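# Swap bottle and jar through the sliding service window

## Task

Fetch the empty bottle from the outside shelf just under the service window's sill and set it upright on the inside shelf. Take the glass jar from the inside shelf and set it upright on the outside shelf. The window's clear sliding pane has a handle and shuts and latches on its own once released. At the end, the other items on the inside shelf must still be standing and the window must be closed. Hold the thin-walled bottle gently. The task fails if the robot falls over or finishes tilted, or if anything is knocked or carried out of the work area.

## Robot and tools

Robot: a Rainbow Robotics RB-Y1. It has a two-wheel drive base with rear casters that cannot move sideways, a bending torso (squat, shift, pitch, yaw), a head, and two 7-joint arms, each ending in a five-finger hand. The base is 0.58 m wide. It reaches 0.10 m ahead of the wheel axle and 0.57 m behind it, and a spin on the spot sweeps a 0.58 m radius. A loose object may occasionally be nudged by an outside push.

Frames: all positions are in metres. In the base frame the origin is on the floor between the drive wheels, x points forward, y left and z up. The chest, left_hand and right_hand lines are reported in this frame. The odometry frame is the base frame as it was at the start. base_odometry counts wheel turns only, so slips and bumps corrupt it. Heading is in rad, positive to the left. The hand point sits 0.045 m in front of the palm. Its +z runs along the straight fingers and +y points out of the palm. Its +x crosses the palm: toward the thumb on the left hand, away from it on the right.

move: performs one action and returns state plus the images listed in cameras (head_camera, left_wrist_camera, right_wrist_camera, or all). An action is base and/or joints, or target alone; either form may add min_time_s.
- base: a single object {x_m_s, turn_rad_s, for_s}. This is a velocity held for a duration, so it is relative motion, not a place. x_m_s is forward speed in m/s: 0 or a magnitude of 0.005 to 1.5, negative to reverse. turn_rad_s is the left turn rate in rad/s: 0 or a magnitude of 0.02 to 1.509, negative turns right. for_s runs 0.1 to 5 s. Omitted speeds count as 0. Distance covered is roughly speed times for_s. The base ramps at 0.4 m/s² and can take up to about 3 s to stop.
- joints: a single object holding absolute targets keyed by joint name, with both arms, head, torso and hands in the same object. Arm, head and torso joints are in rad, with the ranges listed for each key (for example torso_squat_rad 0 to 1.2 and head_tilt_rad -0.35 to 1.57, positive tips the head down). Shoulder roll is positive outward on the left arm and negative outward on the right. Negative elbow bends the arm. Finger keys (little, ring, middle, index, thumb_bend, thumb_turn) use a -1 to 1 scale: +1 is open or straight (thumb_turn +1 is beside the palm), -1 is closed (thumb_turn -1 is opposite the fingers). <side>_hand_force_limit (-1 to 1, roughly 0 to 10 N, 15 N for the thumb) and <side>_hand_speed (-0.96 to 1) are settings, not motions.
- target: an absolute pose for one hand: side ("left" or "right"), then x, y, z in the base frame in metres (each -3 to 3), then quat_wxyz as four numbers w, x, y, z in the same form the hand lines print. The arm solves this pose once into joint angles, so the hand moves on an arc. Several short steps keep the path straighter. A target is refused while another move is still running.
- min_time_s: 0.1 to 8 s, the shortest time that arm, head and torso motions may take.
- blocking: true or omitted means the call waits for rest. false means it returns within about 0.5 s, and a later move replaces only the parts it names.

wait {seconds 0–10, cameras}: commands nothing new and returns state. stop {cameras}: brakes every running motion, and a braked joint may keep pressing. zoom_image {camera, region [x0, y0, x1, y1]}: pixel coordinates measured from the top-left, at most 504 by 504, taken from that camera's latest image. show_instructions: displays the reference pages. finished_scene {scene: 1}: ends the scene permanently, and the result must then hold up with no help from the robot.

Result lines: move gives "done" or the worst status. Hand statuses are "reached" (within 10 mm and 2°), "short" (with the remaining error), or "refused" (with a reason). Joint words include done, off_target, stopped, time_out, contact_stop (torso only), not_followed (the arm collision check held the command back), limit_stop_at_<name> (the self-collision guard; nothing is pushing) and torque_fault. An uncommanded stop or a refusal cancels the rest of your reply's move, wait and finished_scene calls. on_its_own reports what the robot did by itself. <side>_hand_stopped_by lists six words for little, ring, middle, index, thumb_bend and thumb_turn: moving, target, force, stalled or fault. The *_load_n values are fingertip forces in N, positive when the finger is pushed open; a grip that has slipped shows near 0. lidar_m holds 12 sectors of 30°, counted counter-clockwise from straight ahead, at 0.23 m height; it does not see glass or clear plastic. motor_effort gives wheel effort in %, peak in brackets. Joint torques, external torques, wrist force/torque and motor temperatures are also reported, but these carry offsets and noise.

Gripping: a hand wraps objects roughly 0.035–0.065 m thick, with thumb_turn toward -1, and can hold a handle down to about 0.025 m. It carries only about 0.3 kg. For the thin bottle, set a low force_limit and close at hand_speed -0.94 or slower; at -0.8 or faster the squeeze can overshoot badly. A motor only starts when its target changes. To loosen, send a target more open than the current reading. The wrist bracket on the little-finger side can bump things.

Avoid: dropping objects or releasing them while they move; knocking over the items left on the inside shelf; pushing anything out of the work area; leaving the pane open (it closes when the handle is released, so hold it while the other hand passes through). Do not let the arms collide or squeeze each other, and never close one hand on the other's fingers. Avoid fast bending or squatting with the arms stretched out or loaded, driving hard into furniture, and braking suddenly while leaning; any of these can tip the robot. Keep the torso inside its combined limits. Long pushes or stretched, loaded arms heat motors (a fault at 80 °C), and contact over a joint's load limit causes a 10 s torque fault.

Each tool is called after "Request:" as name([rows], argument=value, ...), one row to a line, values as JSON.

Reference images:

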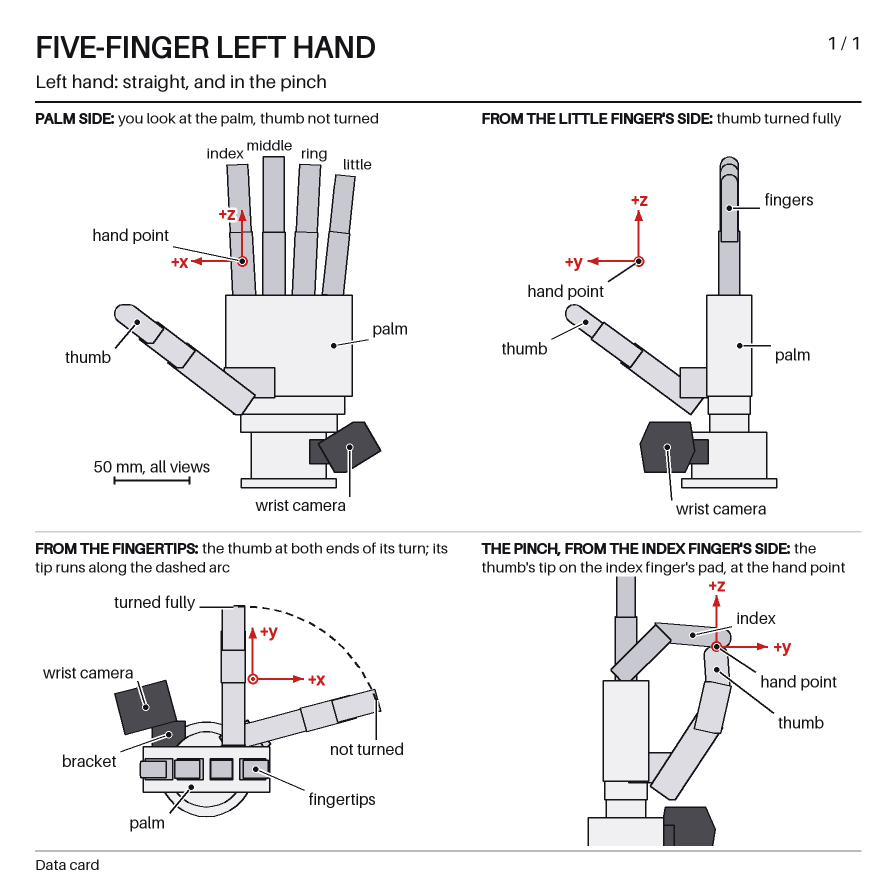

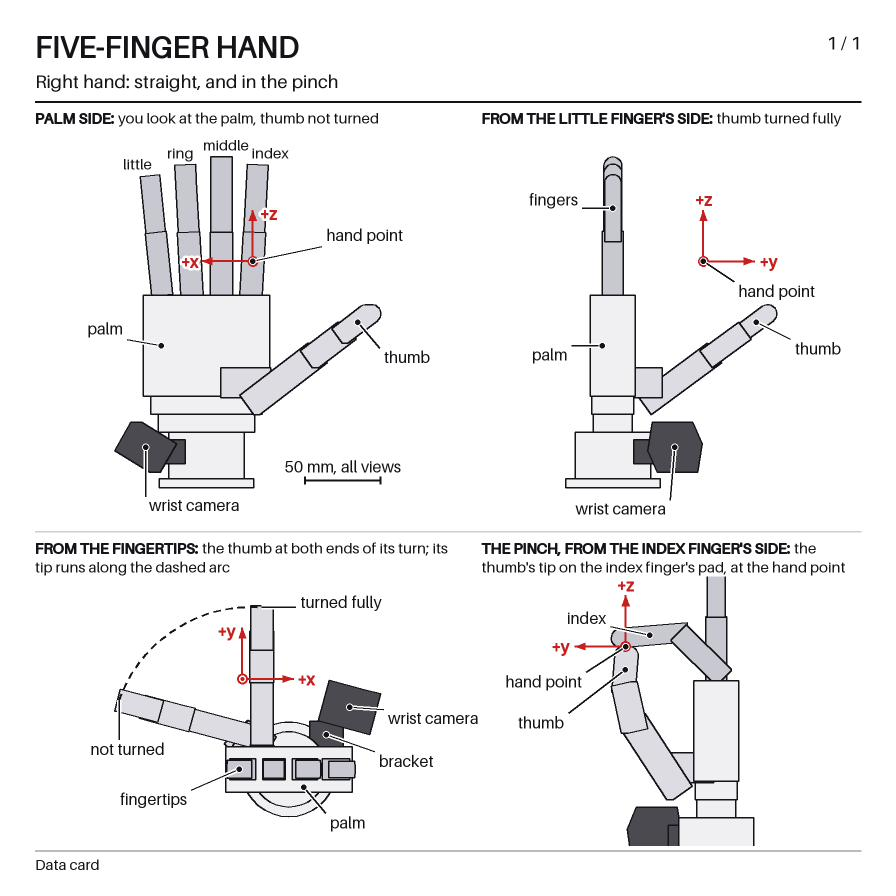

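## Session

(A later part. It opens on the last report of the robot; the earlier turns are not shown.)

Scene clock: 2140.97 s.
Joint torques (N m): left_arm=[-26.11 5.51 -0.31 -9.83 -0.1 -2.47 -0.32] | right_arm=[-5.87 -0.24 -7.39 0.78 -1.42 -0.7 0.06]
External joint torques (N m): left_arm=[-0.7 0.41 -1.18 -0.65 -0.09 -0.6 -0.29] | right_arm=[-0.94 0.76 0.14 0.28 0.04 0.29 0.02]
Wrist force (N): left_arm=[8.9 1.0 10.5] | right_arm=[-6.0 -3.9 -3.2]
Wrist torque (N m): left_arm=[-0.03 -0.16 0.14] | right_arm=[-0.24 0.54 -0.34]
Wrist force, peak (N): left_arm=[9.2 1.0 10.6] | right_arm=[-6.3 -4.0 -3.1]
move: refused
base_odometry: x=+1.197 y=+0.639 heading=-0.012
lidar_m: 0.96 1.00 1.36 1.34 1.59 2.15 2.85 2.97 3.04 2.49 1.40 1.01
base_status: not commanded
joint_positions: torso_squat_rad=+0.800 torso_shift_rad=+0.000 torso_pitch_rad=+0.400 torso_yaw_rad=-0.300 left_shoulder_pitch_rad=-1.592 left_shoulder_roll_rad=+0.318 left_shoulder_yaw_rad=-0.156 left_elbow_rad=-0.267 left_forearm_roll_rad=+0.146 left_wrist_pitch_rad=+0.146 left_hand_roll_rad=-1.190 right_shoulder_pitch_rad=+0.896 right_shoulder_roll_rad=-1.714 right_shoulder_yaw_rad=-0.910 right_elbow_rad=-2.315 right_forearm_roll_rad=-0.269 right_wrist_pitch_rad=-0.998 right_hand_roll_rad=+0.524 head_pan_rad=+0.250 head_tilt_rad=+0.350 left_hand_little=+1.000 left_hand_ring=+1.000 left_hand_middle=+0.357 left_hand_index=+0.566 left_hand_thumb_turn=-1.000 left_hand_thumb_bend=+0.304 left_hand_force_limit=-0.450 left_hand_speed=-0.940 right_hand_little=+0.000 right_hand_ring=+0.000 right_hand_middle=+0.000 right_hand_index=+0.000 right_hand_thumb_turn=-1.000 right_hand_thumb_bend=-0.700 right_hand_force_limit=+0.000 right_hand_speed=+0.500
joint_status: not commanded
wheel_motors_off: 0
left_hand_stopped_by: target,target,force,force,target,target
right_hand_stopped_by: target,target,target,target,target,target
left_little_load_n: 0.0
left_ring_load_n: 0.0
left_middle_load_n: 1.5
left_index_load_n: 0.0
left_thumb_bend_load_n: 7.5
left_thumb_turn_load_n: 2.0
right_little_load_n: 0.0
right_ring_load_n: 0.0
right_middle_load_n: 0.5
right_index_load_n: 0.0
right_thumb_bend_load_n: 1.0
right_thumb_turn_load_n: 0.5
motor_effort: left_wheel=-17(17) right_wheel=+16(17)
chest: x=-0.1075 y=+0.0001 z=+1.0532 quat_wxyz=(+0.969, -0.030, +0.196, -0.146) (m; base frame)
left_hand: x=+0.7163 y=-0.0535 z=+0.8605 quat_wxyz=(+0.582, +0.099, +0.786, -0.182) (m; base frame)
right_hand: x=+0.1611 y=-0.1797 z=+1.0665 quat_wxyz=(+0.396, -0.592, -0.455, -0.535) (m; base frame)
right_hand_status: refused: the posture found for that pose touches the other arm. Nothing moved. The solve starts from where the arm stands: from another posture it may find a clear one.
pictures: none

Request:
move(target={"side":"left","x":0.55,"y":0.04,"z":0.95,"quat_wxyz":[0.5,0.018,0.865,-0.042]}, min_time_s=2.5)

Request:
move(target={"side":"left","x":0.33,"y":0.04,"z":0.96,"quat_wxyz":[0.5,0.018,0.865,-0.042]}, min_time_s=2.5)

Request:
move(joints={"left_shoulder_pitch_rad":-0.934,"left_shoulder_roll_rad":0.0,"left_shoulder_yaw_rad":0.094,"left_elbow_rad":-2.617,"left_forearm_roll_rad":-1.602,"left_wrist_pitch_rad":1.919,"left_hand_roll_rad":-2.077}, min_time_s=3)

Request:
move(target={"side":"right","x":0.35,"y":0.05,"z":1.0,"quat_wxyz":[0.5792,-0.4056,-0.4056,-0.5792]}, min_time_s=4, cameras=["head_camera"])

Scene clock: 2151.53 s.
Joint torques (N m): left_arm=[-20.12 4.29 3.38 -7.62 -1.56 -1.8 0.09] | right_arm=[-5.55 -0.71 -7.64 0.97 -1.7 -0.84 0.17]
External joint torques (N m): left_arm=[0 0.62 -1.11 -1.17 -0.58 -0.39 0.12] | right_arm=[-0.62 0.29 -0.1 0.47 -0.23 0.14 0.14]
Wrist force (N): left_arm=[8.1 0.6 12.0] | right_arm=[-6.3 -3.9 -3.2]
Wrist torque (N m): left_arm=[-0.11 -0.05 0.24] | right_arm=[-0.24 0.63 -0.35]
Wrist force, peak (N): left_arm=[9.4 0.9 11.8] | right_arm=[-6.5 -4.1 -3.5]
move: done
base_odometry: x=+1.197 y=+0.639 heading=-0.012
lidar_m: 0.97 1.00 1.36 1.33 1.59 2.16 2.86 2.98 3.04 2.48 1.39 1.01
base_status: not commanded
joint_positions: torso_squat_rad=+0.800 torso_shift_rad=+0.000 torso_pitch_rad=+0.400 torso_yaw_rad=-0.300 left_shoulder_pitch_rad=-1.244 left_shoulder_roll_rad=+0.461 left_shoulder_yaw_rad=-0.280 left_elbow_rad=-1.710 left_forearm_roll_rad=-0.078 left_wrist_pitch_rad=+1.591 left_hand_roll_rad=-0.881 right_shoulder_pitch_rad=+0.896 right_shoulder_roll_rad=-1.714 right_shoulder_yaw_rad=-0.910 right_elbow_rad=-2.315 right_forearm_roll_rad=-0.269 right_wrist_pitch_rad=-0.998 right_hand_roll_rad=+0.524 head_pan_rad=+0.250 head_tilt_rad=+0.350 left_hand_little=+1.000 left_hand_ring=+1.000 left_hand_middle=+0.358 left_hand_index=+0.566 left_hand_thumb_turn=-1.000 left_hand_thumb_bend=+0.304 left_hand_force_limit=-0.450 left_hand_speed=-0.940 right_hand_little=+0.000 right_hand_ring=+0.000 right_hand_middle=+0.000 right_hand_index=+0.000 right_hand_thumb_turn=-1.000 right_hand_thumb_bend=-0.700 right_hand_force_limit=+0.000 right_hand_speed=+0.500
joint_status: all done
wheel_motors_off: 0
left_hand_stopped_by: target,target,force,force,target,target
right_hand_stopped_by: target,target,target,target,target,target
left_little_load_n: 0.0
left_ring_load_n: 0.0
left_middle_load_n: 2.5
left_index_load_n: 1.5
left_thumb_bend_load_n: 13.5
left_thumb_turn_load_n: 3.5
right_little_load_n: 0.0
right_ring_load_n: 0.0
right_middle_load_n: 0.5
right_index_load_n: 0.0
right_thumb_bend_load_n: 1.0
right_thumb_turn_load_n: 0.5
motor_effort: left_wheel=-17(18) right_wheel=+15(17)
chest: x=-0.1075 y=+0.0001 z=+1.0532 quat_wxyz=(+0.969, -0.030, +0.196, -0.146) (m; base frame)
left_hand: x=+0.5498 y=+0.0399 z=+0.9497 quat_wxyz=(+0.499, +0.018, +0.865, -0.042) (m; base frame)
left_hand_status: reached (checked arc, planned for 2.5 s): 0 mm and 0.1 deg off.
right_hand: x=+0.1611 y=-0.1797 z=+1.0664 quat_wxyz=(+0.396, -0.592, -0.455, -0.535) (m; base frame)
pictures: none

Scene clock: 2151.83 s.
Joint torques (N m): left_arm=[-20.16 4.23 3.47 -7.77 -1.56 -1.94 0.16] | right_arm=[-6.19 -1.07 -7.8 0.65 -1.42 -0.78 0.04]
External joint torques (N m): left_arm=[-0.03 0.57 -1.02 -1.32 -0.59 -0.53 0.19] | right_arm=[-1.26 -0.07 -0.27 0.16 0.04 0.21 0.01]
Wrist force (N): left_arm=[8.3 0.5 11.9] | right_arm=[-6.1 -4.0 -2.9]
Wrist torque (N m): left_arm=[-0.09 -0.08 0.24] | right_arm=[-0.26 0.59 -0.35]
Wrist force, peak (N): left_arm=[8.3 0.8 12.1] | right_arm=[-6.5 -4.1 -2.8]
move: refused
base_odometry: x=+1.197 y=+0.639 heading=-0.012
lidar_m: 0.97 1.01 1.36 1.32 1.59 2.13 2.87 2.97 3.04 2.50 1.39 1.00
base_status: not commanded
joint_positions: torso_squat_rad=+0.800 torso_shift_rad=+0.000 torso_pitch_rad=+0.400 torso_yaw_rad=-0.300 left_shoulder_pitch_rad=-1.244 left_shoulder_roll_rad=+0.461 left_shoulder_yaw_rad=-0.280 left_elbow_rad=-1.710 left_forearm_roll_rad=-0.078 left_wrist_pitch_rad=+1.591 left_hand_roll_rad=-0.881 right_shoulder_pitch_rad=+0.896 right_shoulder_roll_rad=-1.714 right_shoulder_yaw_rad=-0.910 right_elbow_rad=-2.315 right_forearm_roll_rad=-0.269 right_wrist_pitch_rad=-0.998 right_hand_roll_rad=+0.524 head_pan_rad=+0.250 head_tilt_rad=+0.350 left_hand_little=+1.000 left_hand_ring=+1.000 left_hand_middle=+0.358 left_hand_index=+0.566 left_hand_thumb_turn=-1.000 left_hand_thumb_bend=+0.304 left_hand_force_limit=-0.450 left_hand_speed=-0.940 right_hand_little=+0.000 right_hand_ring=+0.000 right_hand_middle=+0.000 right_hand_index=+0.000 right_hand_thumb_turn=-1.000 right_hand_thumb_bend=-0.700 right_hand_force_limit=+0.000 right_hand_speed=+0.500
joint_status: not commanded
wheel_motors_off: 0
left_hand_stopped_by: target,target,force,force,target,target
right_hand_stopped_by: target,target,target,target,target,target
left_little_load_n: 0.0
left_ring_load_n: 0.0
left_middle_load_n: 2.5
left_index_load_n: 2.0
left_thumb_bend_load_n: 13.5
left_thumb_turn_load_n: 3.5
right_little_load_n: 0.0
right_ring_load_n: 0.0
right_middle_load_n: 0.5
right_index_load_n: 0.0
right_thumb_bend_load_n: 1.0
right_thumb_turn_load_n: 0.5
motor_effort: left_wheel=-15(17) right_wheel=+16(17)
chest: x=-0.1075 y=+0.0001 z=+1.0532 quat_wxyz=(+0.969, -0.030, +0.196, -0.146) (m; base frame)
left_hand: x=+0.5498 y=+0.0399 z=+0.9497 quat_wxyz=(+0.499, +0.018, +0.865, -0.042) (m; base frame)
left_hand_status: refused: the posture found for that pose stands 17 mm from the torso (limit 20 mm). Nothing moved. The solve starts from where the arm stands: from another posture it may find a clear one.
right_hand: x=+0.1611 y=-0.1797 z=+1.0664 quat_wxyz=(+0.396, -0.592, -0.455, -0.535) (m; base frame)
pictures: none

not run: a stop that you did not command came earlier in this reply.

not run: a stop that you did not command came earlier in this reply.

Request:
move(joints={"left_shoulder_pitch_rad":-0.868,"left_shoulder_roll_rad":0.0,"left_shoulder_yaw_rad":-0.466,"left_elbow_rad":-2.386,"left_forearm_roll_rad":-0.73,"left_wrist_pitch_rad":1.919,"left_hand_roll_rad":-1.2}, min_time_s=3)

Request:
move(joints={"left_shoulder_pitch_rad":-0.934,"left_shoulder_roll_rad":0.0,"left_shoulder_yaw_rad":0.094,"left_elbow_rad":-2.617,"left_forearm_roll_rad":-1.602,"left_wrist_pitch_rad":1.919,"left_hand_roll_rad":-2.077}, min_time_s=3)

Request:
move(target={"side":"right","x":0.35,"y":0.05,"z":1.0,"quat_wxyz":[0.5792,-0.4056,-0.4056,-0.5792]}, min_time_s=4, cameras=["head_camera","left_wrist_camera"])

Scene clock: 2161.13 s.
Joint torques (N m): left_arm=[-11.77 -4.93 -0.42 -5.43 -1.08 -1.96 -0.24] | right_arm=[-5.58 -1.1 -7.67 0.27 -1.51 -0.81 0.01]
External joint torques (N m): left_arm=[0.47 -1.27 -0.74 -0.84 -0.59 -0.26 -0.21] | right_arm=[-0.64 -0.1 -0.14 -0.23 -0.05 0.18 -0.02]
Wrist force (N): left_arm=[8.3 0.7 11.6] | right_arm=[-6.2 -4.0 -3.0]
Wrist torque (N m): left_arm=[-0.02 -0.05 0.08] | right_arm=[-0.26 0.58 -0.34]
Wrist force, peak (N): left_arm=[8.1 0.1 12.6] | right_arm=[-6.6 -4.2 -3.2]
move: done
base_odometry: x=+1.197 y=+0.639 heading=-0.012
lidar_m: 0.96 1.01 1.37 1.34 1.60 2.16 2.86 2.95 3.04 2.48 1.38 1.01
base_status: not commanded
joint_positions: torso_squat_rad=+0.800 torso_shift_rad=+0.000 torso_pitch_rad=+0.400 torso_yaw_rad=-0.300 left_shoulder_pitch_rad=-0.868 left_shoulder_roll_rad=+0.000 left_shoulder_yaw_rad=-0.466 left_elbow_rad=-2.386 left_forearm_roll_rad=-0.730 left_wrist_pitch_rad=+1.919 left_hand_roll_rad=-1.200 right_shoulder_pitch_rad=+0.896 right_shoulder_roll_rad=-1.714 right_shoulder_yaw_rad=-0.910 right_elbow_rad=-2.315 right_forearm_roll_rad=-0.269 right_wrist_pitch_rad=-0.998 right_hand_roll_rad=+0.524 head_pan_rad=+0.250 head_tilt_rad=+0.350 left_hand_little=+1.000 left_hand_ring=+1.000 left_hand_middle=+0.358 left_hand_index=+0.566 left_hand_thumb_turn=-1.000 left_hand_thumb_bend=+0.304 left_hand_force_limit=-0.450 left_hand_speed=-0.940 right_hand_little=+0.000 right_hand_ring=+0.000 right_hand_middle=+0.000 right_hand_index=+0.000 right_hand_thumb_turn=-1.000 right_hand_thumb_bend=-0.700 right_hand_force_limit=+0.000 right_hand_speed=+0.500
joint_status: all done
wheel_motors_off: 0
left_hand_stopped_by: target,target,force,force,target,target
right_hand_stopped_by: target,target,target,target,target,target
left_little_load_n: 0.0
left_ring_load_n: 0.0
left_middle_load_n: 3.0
left_index_load_n: 2.0
left_thumb_bend_load_n: 13.5
left_thumb_turn_load_n: 3.5
right_little_load_n: 0.0
right_ring_load_n: 0.0
right_middle_load_n: 0.5
right_index_load_n: 0.0
right_thumb_bend_load_n: 1.0
right_thumb_turn_load_n: 0.0
motor_effort: left_wheel=-17(18) right_wheel=+15(18)
chest: x=-0.1075 y=+0.0001 z=+1.0532 quat_wxyz=(+0.969, -0.030, +0.196, -0.146) (m; base frame)
left_hand: x=+0.3605 y=+0.0302 z=+0.9495 quat_wxyz=(+0.521, +0.021, +0.852, -0.046) (m; base frame)
right_hand: x=+0.1611 y=-0.1797 z=+1.0664 quat_wxyz=(+0.396, -0.592, -0.455, -0.535) (m; base frame)
pictures: none

Scene clock: 2164.43 s.
Joint torques (N m): left_arm=[-11.63 0.05 -0.73 -1.49 -0.49 -2 -0.14] | right_arm=[-5.3 -0.06 -7.57 0.45 -1.49 -0.83 0]
External joint torques (N m): left_arm=[-0.99 -1.17 1.14 -0.32 -0.49 -0.22 -0.12] | right_arm=[-0.36 0.93 -0.03 -0.05 -0.03 0.16 -0.04]
Wrist force (N): left_arm=[7.2 -2.7 11.4] | right_arm=[-6.3 -3.8 -3.1]
Wrist torque (N m): left_arm=[-0.14 0.09 0.10] | right_arm=[-0.22 0.61 -0.35]
Wrist force, peak (N): left_arm=[8.6 0.7 11.6] | right_arm=[-6.6 -4.1 -3.4]
move: done
base_odometry: x=+1.197 y=+0.639 heading=-0.012
lidar_m: 0.96 1.02 1.37 1.34 1.59 2.15 2.86 2.98 3.02 2.49 1.40 1.01
base_status: not commanded
joint_positions: torso_squat_rad=+0.800 torso_shift_rad=+0.000 torso_pitch_rad=+0.400 torso_yaw_rad=-0.300 left_shoulder_pitch_rad=-0.934 left_shoulder_roll_rad=+0.000 left_shoulder_yaw_rad=+0.094 left_elbow_rad=-2.617 left_forearm_roll_rad=-1.602 left_wrist_pitch_rad=+1.919 left_hand_roll_rad=-2.077 right_shoulder_pitch_rad=+0.896 right_shoulder_roll_rad=-1.714 right_shoulder_yaw_rad=-0.910 right_elbow_rad=-2.315 right_forearm_roll_rad=-0.269 right_wrist_pitch_rad=-0.998 right_hand_roll_rad=+0.524 head_pan_rad=+0.250 head_tilt_rad=+0.350 left_hand_little=+1.000 left_hand_ring=+1.000 left_hand_middle=+0.358 left_hand_index=+0.566 left_hand_thumb_turn=-1.000 left_hand_thumb_bend=+0.304 left_hand_force_limit=-0.450 left_hand_speed=-0.940 right_hand_little=+0.000 right_hand_ring=+0.000 right_hand_middle=+0.000 right_hand_index=+0.000 right_hand_thumb_turn=-1.000 right_hand_thumb_bend=-0.700 right_hand_force_limit=+0.000 right_hand_speed=+0.500
joint_status: all done
wheel_motors_off: 0
left_hand_stopped_by: target,target,force,force,target,target
right_hand_stopped_by: target,target,target,target,target,target
left_little_load_n: 0.0
left_ring_load_n: 0.0
left_middle_load_n: 3.0
left_index_load_n: 1.5
left_thumb_bend_load_n: 13.0
left_thumb_turn_load_n: 3.5
right_little_load_n: 0.0
right_ring_load_n: 0.0
right_middle_load_n: 0.5
right_index_load_n: 0.0
right_thumb_bend_load_n: 1.0
right_thumb_turn_load_n: 0.0
motor_effort: left_wheel=-16(19) right_wheel=+16(18)
chest: x=-0.1075 y=+0.0001 z=+1.0532 quat_wxyz=(+0.969, -0.030, +0.196, -0.146) (m; base frame)
left_hand: x=+0.2089 y=+0.3688 z=+1.0063 quat_wxyz=(+0.357, -0.248, +0.820, +0.372) (m; base frame)
right_hand: x=+0.1611 y=-0.1797 z=+1.0664 quat_wxyz=(+0.396, -0.592, -0.455, -0.535) (m; base frame)
pictures: none

Scene clock: 2168.77 s.
Joint torques (N m): left_arm=[-11.54 0.14 -0.98 -1.48 -0.49 -2.05 -0.28] | right_arm=[-17.6 6.5 -11.4 -0.05 -1.19 -1.77 0.36]
External joint torques (N m): left_arm=[-0.89 -1.08 0.89 -0.31 -0.49 -0.28 -0.26] | right_arm=[2.29 -2.33 -1.85 0.27 -0.18 -0.28 0.33]
Wrist force (N): left_arm=[7.2 -2.7 11.1] | right_arm=[-5.9 -3.7 -5.3]
Wrist torque (N m): left_arm=[-0.13 0.07 0.10] | right_arm=[-0.11 0.64 -0.19]
Wrist force, peak (N): left_arm=[7.5 -2.6 11.5] | right_arm=[-5.9 -3.7 -5.3]
move: short
base_odometry: x=+1.197 y=+0.639 heading=-0.012
lidar_m: 0.96 0.99 1.38 1.33 1.58 2.16 2.85 2.96 3.04 2.49 1.38 1.01
base_status: not commanded
joint_positions: torso_squat_rad=+0.800 torso_shift_rad=+0.000 torso_pitch_rad=+0.400 torso_yaw_rad=-0.300 left_shoulder_pitch_rad=-0.934 left_shoulder_roll_rad=+0.000 left_shoulder_yaw_rad=+0.094 left_elbow_rad=-2.617 left_forearm_roll_rad=-1.602 left_wrist_pitch_rad=+1.919 left_hand_roll_rad=-2.077 right_shoulder_pitch_rad=+1.529 right_shoulder_roll_rad=-3.141 right_shoulder_yaw_rad=-1.570 right_elbow_rad=-1.311 right_forearm_roll_rad=-0.710 right_wrist_pitch_rad=-1.139 right_hand_roll_rad=+0.850 head_pan_rad=+0.250 head_tilt_rad=+0.350 left_hand_little=+1.000 left_hand_ring=+1.000 left_hand_middle=+0.358 left_hand_index=+0.566 left_hand_thumb_turn=-1.000 left_hand_thumb_bend=+0.304 left_hand_force_limit=-0.450 left_hand_speed=-0.940 right_hand_little=+0.000 right_hand_ring=+0.000 right_hand_middle=+0.000 right_hand_index=+0.000 right_hand_thumb_turn=-1.000 right_hand_thumb_bend=-0.700 right_hand_force_limit=+0.000 right_hand_speed=+0.500
joint_status: all done
wheel_motors_off: 0
left_hand_stopped_by: target,target,force,force,target,target
right_hand_stopped_by: target,target,target,target,target,target
left_little_load_n: 0.0
left_ring_load_n: 0.0
left_middle_load_n: 3.0
left_index_load_n: 2.0
left_thumb_bend_load_n: 13.5
left_thumb_turn_load_n: 3.5
right_little_load_n: 0.0
right_ring_load_n: 0.0
right_middle_load_n: 0.5
right_index_load_n: 0.0
right_thumb_bend_load_n: 1.0
right_thumb_turn_load_n: 0.0
motor_effort: left_wheel=-15(17) right_wheel=+15(18)
chest: x=-0.1075 y=+0.0001 z=+1.0532 quat_wxyz=(+0.969, -0.030, +0.196, -0.146) (m; base frame)
left_hand: x=+0.2089 y=+0.3688 z=+1.0063 quat_wxyz=(+0.357, -0.248, +0.820, +0.372) (m; base frame)
right_hand: x=+0.3495 y=+0.0496 z=+1.0003 quat_wxyz=(+0.560, -0.435, -0.405, -0.577) (m; base frame)
right_hand_status: short (checked arc, as near as the solve gets, planned for 4.0 s): 1 mm and 4.0 deg off. The place is met; only the turn is off.
pictures: head_camera, left_wrist_camera

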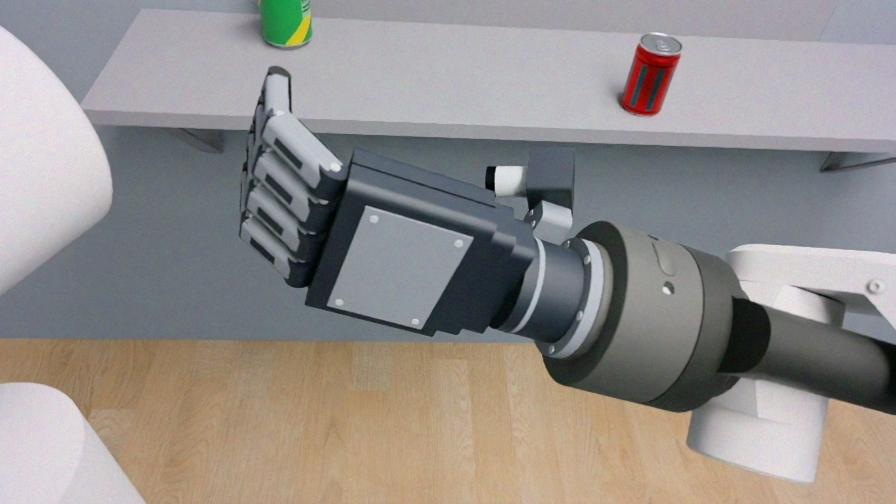

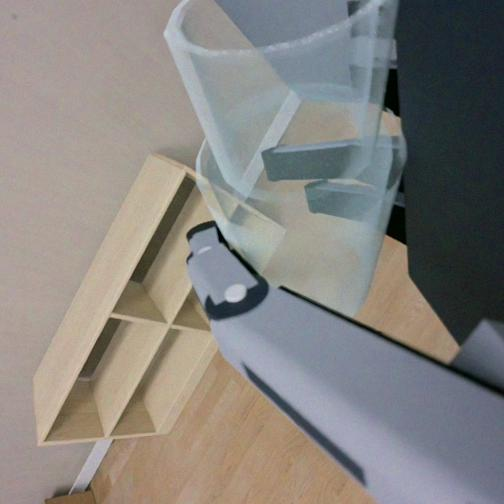

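Request:
move(target={"side":"right","x":0.42,"y":0.092,"z":1.0,"quat_wxyz":[0.5792,-0.4056,-0.4056,-0.5792]}, min_time_s=3)

Request:
move(target={"side":"right","x":0.42,"y":-0.23,"z":1.0,"quat_wxyz":[0.5792,-0.4056,-0.4056,-0.5792]}, min_time_s=4)

Scene clock: 2183.17 s.
Joint torques (N m): left_arm=[-11.48 -0.21 -0.76 -1.61 -0.52 -2 -0.15] | right_arm=[-20.8 6.38 -10.74 0.9 -0.63 -1.39 0.24]
External joint torques (N m): left_arm=[-0.83 -1.43 1.11 -0.44 -0.52 -0.22 -0.13] | right_arm=[-0.02 -2.85 0.03 -0.14 -0.13 0.28 0.2]
Wrist force (N): left_arm=[7.2 -2.6 11.2] | right_arm=[-5.4 -3.0 -3.8]
Wrist torque (N m): left_arm=[-0.14 0.06 0.10] | right_arm=[-0.08 0.45 -0.12]
Wrist force, peak (N): left_arm=[7.5 -2.6 11.4] | right_arm=[-6.0 -3.5 -5.7]
move: short
base_odometry: x=+1.197 y=+0.639 heading=-0.012
lidar_m: 0.96 1.00 1.37 1.33 1.59 2.13 2.87 2.97 3.03 2.49 1.40 1.01
base_status: not commanded
joint_positions: torso_squat_rad=+0.800 torso_shift_rad=+0.000 torso_pitch_rad=+0.400 torso_yaw_rad=-0.300 left_shoulder_pitch_rad=-0.934 left_shoulder_roll_rad=+0.000 left_shoulder_yaw_rad=+0.094 left_elbow_rad=-2.617 left_forearm_roll_rad=-1.602 left_wrist_pitch_rad=+1.919 left_hand_roll_rad=-2.077 right_shoulder_pitch_rad=+1.297 right_shoulder_roll_rad=-3.141 right_shoulder_yaw_rad=-1.570 right_elbow_rad=-1.451 right_forearm_roll_rad=-0.953 right_wrist_pitch_rad=-0.582 right_hand_roll_rad=+0.865 head_pan_rad=+0.250 head_tilt_rad=+0.350 left_hand_little=+1.000 left_hand_ring=+1.000 left_hand_middle=+0.358 left_hand_index=+0.566 left_hand_thumb_turn=-1.000 left_hand_thumb_bend=+0.304 left_hand_force_limit=-0.450 left_hand_speed=-0.940 right_hand_little=+0.000 right_hand_ring=+0.000 right_hand_middle=+0.000 right_hand_index=+0.000 right_hand_thumb_turn=-1.000 right_hand_thumb_bend=-0.700 right_hand_force_limit=+0.000 right_hand_speed=+0.500
joint_status: all done
wheel_motors_off: 0
left_hand_stopped_by: target,target,force,force,target,target
right_hand_stopped_by: target,target,target,target,target,target
left_little_load_n: 0.0
left_ring_load_n: 0.0
left_middle_load_n: 3.0
left_index_load_n: 2.0
left_thumb_bend_load_n: 13.0
left_thumb_turn_load_n: 3.5
right_little_load_n: 0.0
right_ring_load_n: 0.0
right_middle_load_n: 0.5
right_index_load_n: 0.0
right_thumb_bend_load_n: 1.0
right_thumb_turn_load_n: 0.5
motor_effort: left_wheel=-16(19) right_wheel=+17(18)
chest: x=-0.1075 y=+0.0001 z=+1.0532 quat_wxyz=(+0.969, -0.030, +0.196, -0.146) (m; base frame)
left_hand: x=+0.2089 y=+0.3688 z=+1.0063 quat_wxyz=(+0.357, -0.248, +0.820, +0.372) (m; base frame)
right_hand: x=+0.4191 y=+0.0907 z=+1.0006 quat_wxyz=(+0.449, -0.583, -0.392, -0.552) (m; base frame)
right_hand_status: short (checked arc, as near as the solve gets, planned for 3.0 s): 2 mm and 25.5 deg off. The place is met; only the turn is off.
pictures: none

Scene clock: 2187.50 s.
Joint torques (N m): left_arm=[-11.4 0.1 -1.06 -1.47 -0.49 -2.08 -0.3] | right_arm=[-17.52 14.49 -8.91 0.04 -1.64 -1.25 -0.07]
External joint torques (N m): left_arm=[-0.75 -1.11 0.81 -0.3 -0.48 -0.3 -0.28] | right_arm=[2.28 0.62 -2.23 0.48 0.14 -0.51 -0.11]
Wrist force (N): left_arm=[7.4 -2.6 11.5] | right_arm=[-5.9 -3.4 -5.3]
Wrist torque (N m): left_arm=[-0.14 0.04 0.11] | right_arm=[-0.07 0.65 -0.35]
Wrist force, peak (N): left_arm=[7.4 -2.6 11.5] | right_arm=[-6.1 -3.6 -6.1]
move: short
base_odometry: x=+1.197 y=+0.639 heading=-0.012
lidar_m: 0.96 1.01 1.37 1.34 1.60 2.15 2.86 2.97 3.04 2.48 1.39 1.01
base_status: not commanded
joint_positions: torso_squat_rad=+0.800 torso_shift_rad=+0.000 torso_pitch_rad=+0.400 torso_yaw_rad=-0.300 left_shoulder_pitch_rad=-0.934 left_shoulder_roll_rad=+0.000 left_shoulder_yaw_rad=+0.094 left_elbow_rad=-2.617 left_forearm_roll_rad=-1.602 left_wrist_pitch_rad=+1.919 left_hand_roll_rad=-2.077 right_shoulder_pitch_rad=+1.821 right_shoulder_roll_rad=-3.019 right_shoulder_yaw_rad=-2.094 right_elbow_rad=-0.628 right_forearm_roll_rad=-0.245 right_wrist_pitch_rad=-1.570 right_hand_roll_rad=+0.305 head_pan_rad=+0.250 head_tilt_rad=+0.350 left_hand_little=+1.000 left_hand_ring=+1.000 left_hand_middle=+0.358 left_hand_index=+0.566 left_hand_thumb_turn=-1.000 left_hand_thumb_bend=+0.304 left_hand_force_limit=-0.450 left_hand_speed=-0.940 right_hand_little=+0.000 right_hand_ring=+0.000 right_hand_middle=+0.000 right_hand_index=+0.000 right_hand_thumb_turn=-1.000 right_hand_thumb_bend=-0.700 right_hand_force_limit=+0.000 right_hand_speed=+0.500
joint_status: all done
wheel_motors_off: 0
left_hand_stopped_by: target,target,force,force,target,target
right_hand_stopped_by: target,target,target,target,target,target
left_little_load_n: 0.0
left_ring_load_n: 0.0
left_middle_load_n: 2.5
left_index_load_n: 2.0
left_thumb_bend_load_n: 13.0
left_thumb_turn_load_n: 3.0
right_little_load_n: 0.0
right_ring_load_n: 0.0
right_middle_load_n: 0.0
right_index_load_n: 0.0
right_thumb_bend_load_n: 1.0
right_thumb_turn_load_n: 0.5
motor_effort: left_wheel=-17(18) right_wheel=+15(18)
chest: x=-0.1075 y=+0.0001 z=+1.0532 quat_wxyz=(+0.969, -0.030, +0.196, -0.146) (m; base frame)
left_hand: x=+0.2089 y=+0.3688 z=+1.0063 quat_wxyz=(+0.357, -0.248, +0.820, +0.372) (m; base frame)
right_hand: x=+0.4197 y=-0.2294 z=+1.0001 quat_wxyz=(+0.489, -0.512, -0.338, -0.621) (m; base frame)
right_hand_status: short (checked arc, as near as the solve gets, planned for 4.0 s): 1 mm and 18.4 deg off. The place is met; only the turn is off.
pictures: none

Request:
move(joints={"torso_yaw_rad":-0.1,"head_pan_rad":0.08})

Request:
move(target={"side":"right","x":0.20,"y":-0.06,"z":1.05,"quat_wxyz":[0.5,-0.5,-0.5,-0.5]}, min_time_s=3)

Request:
move(target={"side":"right","x":0.31,"y":0.086,"z":1.0,"quat_wxyz":[0.5792,-0.4056,-0.4056,-0.5792]}, min_time_s=3)

Request:
move(target={"side":"right","x":0.37,"y":0.092,"z":1.0,"quat_wxyz":[0.5792,-0.4056,-0.4056,-0.5792]}, min_time_s=2)

Request:
move(target={"side":"right","x":0.37,"y":-0.23,"z":1.0,"quat_wxyz":[0.5792,-0.4056,-0.4056,-0.5792]}, min_time_s=4)

Scene clock: 2204.00 s.
Joint torques (N m): left_arm=[-10.83 1.3 -0.51 -1.45 -0.39 -2.1 -0.25] | right_arm=[-17.87 11.21 -8.62 -0.74 -1.83 -0.94 -0.16]
External joint torques (N m): left_arm=[-0.54 -0.72 0.88 -0.03 -0.33 -0.27 -0.23] | right_arm=[2.55 -1.04 -2.04 0.34 -0.13 -0.18 -0.19]
Wrist force (N): left_arm=[7.6 -3.0 10.7] | right_arm=[-6.1 -3.0 -5.9]
Wrist torque (N m): left_arm=[-0.12 0.00 0.14] | right_arm=[0.04 0.72 -0.35]
Wrist force, peak (N): left_arm=[7.5 -2.5 11.4] | right_arm=[-6.1 -3.2 -6.2]
move: done
base_odometry: x=+1.197 y=+0.639 heading=-0.012
lidar_m: 0.96 1.01 1.38 1.33 1.58 2.14 2.86 2.98 3.03 2.49 1.39 1.02
base_status: not commanded
joint_positions: torso_squat_rad=+0.800 torso_shift_rad=+0.000 torso_pitch_rad=+0.400 torso_yaw_rad=-0.100 left_shoulder_pitch_rad=-0.934 left_shoulder_roll_rad=+0.000 left_shoulder_yaw_rad=+0.094 left_elbow_rad=-2.617 left_forearm_roll_rad=-1.602 left_wrist_pitch_rad=+1.919 left_hand_roll_rad=-2.077 right_shoulder_pitch_rad=+1.821 right_shoulder_roll_rad=-3.018 right_shoulder_yaw_rad=-2.094 right_elbow_rad=-0.628 right_forearm_roll_rad=-0.245 right_wrist_pitch_rad=-1.570 right_hand_roll_rad=+0.305 head_pan_rad=+0.080 head_tilt_rad=+0.350 left_hand_little=+1.000 left_hand_ring=+1.000 left_hand_middle=+0.358 left_hand_index=+0.566 left_hand_thumb_turn=-1.000 left_hand_thumb_bend=+0.304 left_hand_force_limit=-0.450 left_hand_speed=-0.940 right_hand_little=+0.000 right_hand_ring=+0.000 right_hand_middle=+0.000 right_hand_index=+0.000 right_hand_thumb_turn=-1.000 right_hand_thumb_bend=-0.700 right_hand_force_limit=+0.000 right_hand_speed=+0.500
joint_status: all done
wheel_motors_off: 0
left_hand_stopped_by: target,target,force,force,target,target
right_hand_stopped_by: target,target,target,target,target,target
left_little_load_n: 0.0
left_ring_load_n: 0.0
left_middle_load_n: 3.0
left_index_load_n: 2.0
left_thumb_bend_load_n: 13.0
left_thumb_turn_load_n: 3.5
right_little_load_n: 0.0
right_ring_load_n: 0.0
right_middle_load_n: 0.5
right_index_load_n: 0.0
right_thumb_bend_load_n: 1.0
right_thumb_turn_load_n: 0.5
motor_effort: left_wheel=-16(18) right_wheel=+14(17)
chest: x=-0.1075 y=+0.0001 z=+1.0532 quat_wxyz=(+0.979, -0.010, +0.198, -0.049) (m; base frame)
left_hand: x=+0.1357 y=+0.4230 z=+1.0371 quat_wxyz=(+0.331, -0.308, +0.779, +0.434) (m; base frame)
right_hand: x=+0.4524 y=-0.1243 z=+0.9863 quat_wxyz=(+0.563, -0.459, -0.359, -0.586) (m; base frame)
pictures: none

Scene clock: 2207.33 s.
Joint torques (N m): left_arm=[-11.41 1.24 -0.49 -1.37 -0.43 -2.16 -0.31] | right_arm=[-6.61 11.11 -8.04 -0.6 -1.25 -1.08 0.12]
External joint torques (N m): left_arm=[-1.12 -0.78 0.89 0.04 -0.36 -0.33 -0.28] | right_arm=[2 0.22 -0.06 -0.08 -0.09 0.15 0.09]
Wrist force (N): left_arm=[7.5 -3.0 10.7] | right_arm=[-6.2 -4.0 -3.9]
Wrist torque (N m): left_arm=[-0.14 0.03 0.13] | right_arm=[-0.22 0.60 -0.24]
Wrist force, peak (N): left_arm=[7.7 -2.8 11.0] | right_arm=[-6.8 -4.1 -4.3]
move: done
base_odometry: x=+1.197 y=+0.639 heading=-0.012
lidar_m: 0.97 1.01 1.37 1.32 1.59 2.16 2.85 2.96 3.05 2.48 1.40 1.01
base_status: not commanded
joint_positions: torso_squat_rad=+0.800 torso_shift_rad=+0.000 torso_pitch_rad=+0.400 torso_yaw_rad=-0.100 left_shoulder_pitch_rad=-0.934 left_shoulder_roll_rad=+0.000 left_shoulder_yaw_rad=+0.094 left_elbow_rad=-2.617 left_forearm_roll_rad=-1.602 left_wrist_pitch_rad=+1.919 left_hand_roll_rad=-2.077 right_shoulder_pitch_rad=+2.036 right_shoulder_roll_rad=-2.024 right_shoulder_yaw_rad=-2.091 right_elbow_rad=-2.318 right_forearm_roll_rad=-0.398 right_wrist_pitch_rad=-0.861 right_hand_roll_rad=+0.643 head_pan_rad=+0.080 head_tilt_rad=+0.350 left_hand_little=+1.000 left_hand_ring=+1.000 left_hand_middle=+0.358 left_hand_index=+0.566 left_hand_thumb_turn=-1.000 left_hand_thumb_bend=+0.304 left_hand_force_limit=-0.450 left_hand_speed=-0.940 right_hand_little=+0.000 right_hand_ring=+0.000 right_hand_middle=+0.000 right_hand_index=+0.000 right_hand_thumb_turn=-1.000 right_hand_thumb_bend=-0.700 right_hand_force_limit=+0.000 right_hand_speed=+0.500
joint_status: all done
wheel_motors_off: 0
left_hand_stopped_by: target,target,force,force,target,target
right_hand_stopped_by: target,target,target,target,target,target
left_little_load_n: 0.0
left_ring_load_n: 0.0
left_middle_load_n: 3.0
left_index_load_n: 1.5
left_thumb_bend_load_n: 13.0
left_thumb_turn_load_n: 3.5
right_little_load_n: 0.0
right_ring_load_n: 0.0
right_middle_load_n: 0.5
right_index_load_n: 0.0
right_thumb_bend_load_n: 1.0
right_thumb_turn_load_n: 0.0
motor_effort: left_wheel=-13(18) right_wheel=+15(17)
chest: x=-0.1075 y=+0.0001 z=+1.0532 quat_wxyz=(+0.979, -0.010, +0.198, -0.049) (m; base frame)
left_hand: x=+0.1357 y=+0.4230 z=+1.0371 quat_wxyz=(+0.331, -0.308, +0.779, +0.434) (m; base frame)
right_hand: x=+0.2001 y=-0.0601 z=+1.0499 quat_wxyz=(+0.500, -0.500, -0.501, -0.499) (m; base frame)
right_hand_status: reached (checked arc, planned for 3.0 s): 0 mm and 0.2 deg off.
pictures: none

Scene clock: 2210.67 s.
Joint torques (N m): left_arm=[-11.1 1.39 -0.59 -1.53 -0.46 -2.22 -0.31] | right_arm=[-16.96 5.49 -8.93 -3.35 -0.98 -1.29 0.26]
External joint torques (N m): left_arm=[-0.82 -0.63 0.8 -0.11 -0.39 -0.39 -0.28] | right_arm=[-0.17 -1.69 1.04 0.69 -0.19 0.12 0.23]
Wrist force (N): left_arm=[7.4 -3.1 11.0] | right_arm=[-5.7 -3.8 -5.7]
Wrist torque (N m): left_arm=[-0.18 0.05 0.12] | right_arm=[-0.11 0.65 -0.22]
Wrist force, peak (N): left_arm=[7.7 -2.9 10.9] | right_arm=[-5.8 -4.0 -5.8]
move: done
base_odometry: x=+1.197 y=+0.639 heading=-0.012
lidar_m: 0.97 1.00 1.37 1.33 1.60 2.15 2.85 2.97 3.05 2.48 1.40 1.02
base_status: not commanded
joint_positions: torso_squat_rad=+0.800 torso_shift_rad=+0.000 torso_pitch_rad=+0.400 torso_yaw_rad=-0.100 left_shoulder_pitch_rad=-0.934 left_shoulder_roll_rad=+0.000 left_shoulder_yaw_rad=+0.094 left_elbow_rad=-2.617 left_forearm_roll_rad=-1.602 left_wrist_pitch_rad=+1.919 left_hand_roll_rad=-2.077 right_shoulder_pitch_rad=+1.921 right_shoulder_roll_rad=-2.954 right_shoulder_yaw_rad=-1.973 right_elbow_rad=-1.683 right_forearm_roll_rad=-0.400 right_wrist_pitch_rad=-0.826 right_hand_roll_rad=+0.831 head_pan_rad=+0.080 head_tilt_rad=+0.350 left_hand_little=+1.000 left_hand_ring=+1.000 left_hand_middle=+0.358 left_hand_index=+0.566 left_hand_thumb_turn=-1.000 left_hand_thumb_bend=+0.304 left_hand_force_limit=-0.450 left_hand_speed=-0.940 right_hand_little=+0.000 right_hand_ring=+0.000 right_hand_middle=+0.000 right_hand_index=+0.000 right_hand_thumb_turn=-1.000 right_hand_thumb_bend=-0.700 right_hand_force_limit=+0.000 right_hand_speed=+0.500
joint_status: all done
wheel_motors_off: 0
left_hand_stopped_by: target,target,force,force,target,target
right_hand_stopped_by: target,target,target,target,target,target
left_little_load_n: 0.0
left_ring_load_n: 0.0
left_middle_load_n: 3.0
left_index_load_n: 1.5
left_thumb_bend_load_n: 13.5
left_thumb_turn_load_n: 3.0
right_little_load_n: 0.0
right_ring_load_n: 0.0
right_middle_load_n: 0.5
right_index_load_n: 0.0
right_thumb_bend_load_n: 1.0
right_thumb_turn_load_n: 0.5
motor_effort: left_wheel=-16(17) right_wheel=+15(17)
chest: x=-0.1075 y=+0.0001 z=+1.0532 quat_wxyz=(+0.979, -0.010, +0.198, -0.049) (m; base frame)
left_hand: x=+0.1357 y=+0.4230 z=+1.0371 quat_wxyz=(+0.331, -0.308, +0.779, +0.434) (m; base frame)
right_hand: x=+0.3098 y=+0.0858 z=+0.9999 quat_wxyz=(+0.578, -0.407, -0.405, -0.579) (m; base frame)
right_hand_status: reached (checked arc, planned for 3.0 s): 0 mm and 0.2 deg off.
pictures: none

Scene clock: 2213.00 s.
Joint torques (N m): left_arm=[-11.24 1.2 -0.44 -1.37 -0.55 -2.09 -0.23] | right_arm=[-19.53 5.25 -9.06 -2.11 -1 -1.48 -0.06]
External joint torques (N m): left_arm=[-0.96 -0.82 0.94 0.05 -0.48 -0.26 -0.2] | right_arm=[0.01 -2.13 0.86 0.99 0.08 -0.25 -0.09]
Wrist force (N): left_arm=[7.5 -3.0 10.7] | right_arm=[-6.3 -3.8 -5.6]
Wrist torque (N m): left_arm=[-0.14 0.01 0.13] | right_arm=[-0.09 0.77 -0.44]
Wrist force, peak (N): left_arm=[7.7 -3.1 10.9] | right_arm=[-6.0 -4.2 -5.8]
move: done
base_odometry: x=+1.197 y=+0.639 heading=-0.012
lidar_m: 0.97 1.00 1.36 1.33 1.60 2.14 2.86 2.99 3.03 2.47 1.39 1.01
base_status: not commanded
joint_positions: torso_squat_rad=+0.800 torso_shift_rad=+0.000 torso_pitch_rad=+0.400 torso_yaw_rad=-0.100 left_shoulder_pitch_rad=-0.934 left_shoulder_roll_rad=+0.000 left_shoulder_yaw_rad=+0.094 left_elbow_rad=-2.617 left_forearm_roll_rad=-1.602 left_wrist_pitch_rad=+1.919 left_hand_roll_rad=-2.077 right_shoulder_pitch_rad=+1.795 right_shoulder_roll_rad=-3.084 right_shoulder_yaw_rad=-1.956 right_elbow_rad=-1.346 right_forearm_roll_rad=-0.368 right_wrist_pitch_rad=-0.974 right_hand_roll_rad=+0.698 head_pan_rad=+0.080 head_tilt_rad=+0.350 left_hand_little=+1.000 left_hand_ring=+1.000 left_hand_middle=+0.358 left_hand_index=+0.566 left_hand_thumb_turn=-1.000 left_hand_thumb_bend=+0.304 left_hand_force_limit=-0.450 left_hand_speed=-0.940 right_hand_little=+0.000 right_hand_ring=+0.000 right_hand_middle=+0.000 right_hand_index=+0.000 right_hand_thumb_turn=-1.000 right_hand_thumb_bend=-0.700 right_hand_force_limit=+0.000 right_hand_speed=+0.500
joint_status: all done
wheel_motors_off: 0
left_hand_stopped_by: target,target,force,force,target,target
right_hand_stopped_by: target,target,target,target,target,target
left_little_load_n: 0.0
left_ring_load_n: 0.0
left_middle_load_n: 2.5
left_index_load_n: 2.0
left_thumb_bend_load_n: 13.0
left_thumb_turn_load_n: 3.5
right_little_load_n: 0.0
right_ring_load_n: 0.0
right_middle_load_n: 0.5
right_index_load_n: 0.0
right_thumb_bend_load_n: 1.5
right_thumb_turn_load_n: 0.0
motor_effort: left_wheel=-15(17) right_wheel=+16(17)
chest: x=-0.1075 y=+0.0001 z=+1.0532 quat_wxyz=(+0.979, -0.010, +0.198, -0.049) (m; base frame)
left_hand: x=+0.1357 y=+0.4230 z=+1.0371 quat_wxyz=(+0.331, -0.308, +0.779, +0.434) (m; base frame)
right_hand: x=+0.3701 y=+0.0918 z=+1.0000 quat_wxyz=(+0.579, -0.406, -0.405, -0.579) (m; base frame)
right_hand_status: reached (checked arc, planned for 2.0 s): 0 mm and 0.1 deg off.
pictures: none

Scene clock: 2217.33 s.
Joint torques (N m): left_arm=[-11.16 1.63 -0.6 -1.34 -0.39 -2.14 -0.24] | right_arm=[-12.4 16.53 -10.99 0.59 -1.35 -1.25 -0.01]
External joint torques (N m): left_arm=[-0.88 -0.39 0.78 0.08 -0.33 -0.31 -0.22] | right_arm=[2.26 0.19 -2.34 0.52 0.3 -0.3 -0.05]
Wrist force (N): left_arm=[7.4 -3.0 10.8] | right_arm=[-5.4 -3.4 -5.9]
Wrist torque (N m): left_arm=[-0.15 0.03 0.13] | right_arm=[-0.01 0.58 -0.35]
Wrist force, peak (N): left_arm=[7.6 -3.0 11.0] | right_arm=[-6.2 -3.5 -6.0]
move: short
base_odometry: x=+1.197 y=+0.639 heading=-0.012
lidar_m: 0.97 1.01 1.38 1.34 1.59 2.14 2.86 2.98 3.03 2.49 1.40 1.01
base_status: not commanded
joint_positions: torso_squat_rad=+0.800 torso_shift_rad=+0.000 torso_pitch_rad=+0.400 torso_yaw_rad=-0.100 left_shoulder_pitch_rad=-0.934 left_shoulder_roll_rad=+0.000 left_shoulder_yaw_rad=+0.094 left_elbow_rad=-2.617 left_forearm_roll_rad=-1.602 left_wrist_pitch_rad=+1.919 left_hand_roll_rad=-2.077 right_shoulder_pitch_rad=+2.090 right_shoulder_roll_rad=-2.564 right_shoulder_yaw_rad=-2.094 right_elbow_rad=-1.104 right_forearm_roll_rad=-0.366 right_wrist_pitch_rad=-1.570 right_hand_roll_rad=+0.458 head_pan_rad=+0.080 head_tilt_rad=+0.350 left_hand_little=+1.000 left_hand_ring=+1.000 left_hand_middle=+0.358 left_hand_index=+0.566 left_hand_thumb_turn=-1.000 left_hand_thumb_bend=+0.304 left_hand_force_limit=-0.450 left_hand_speed=-0.940 right_hand_little=+0.000 right_hand_ring=+0.000 right_hand_middle=+0.000 right_hand_index=+0.000 right_hand_thumb_turn=-1.000 right_hand_thumb_bend=-0.700 right_hand_force_limit=+0.000 right_hand_speed=+0.500
joint_status: all done
wheel_motors_off: 0
left_hand_stopped_by: target,target,force,force,target,target
right_hand_stopped_by: target,target,target,target,target,target
left_little_load_n: 0.0
left_ring_load_n: 0.0
left_middle_load_n: 3.0
left_index_load_n: 2.0
left_thumb_bend_load_n: 13.0
left_thumb_turn_load_n: 3.5
right_little_load_n: 0.0
right_ring_load_n: 0.0
right_middle_load_n: 0.5
right_index_load_n: 0.0
right_thumb_bend_load_n: 1.0
right_thumb_turn_load_n: 0.5
motor_effort: left_wheel=-15(18) right_wheel=+16(18)
chest: x=-0.1075 y=+0.0001 z=+1.0532 quat_wxyz=(+0.979, -0.010, +0.198, -0.049) (m; base frame)
left_hand: x=+0.1357 y=+0.4230 z=+1.0371 quat_wxyz=(+0.331, -0.308, +0.779, +0.434) (m; base frame)
right_hand: x=+0.3698 y=-0.2294 z=+1.0001 quat_wxyz=(+0.528, -0.470, -0.374, -0.600) (m; base frame)
right_hand_status: short (checked arc, as near as the solve gets, planned for 4.0 s): 1 mm and 10.4 deg off. The place is met; only the turn is off.
pictures: none


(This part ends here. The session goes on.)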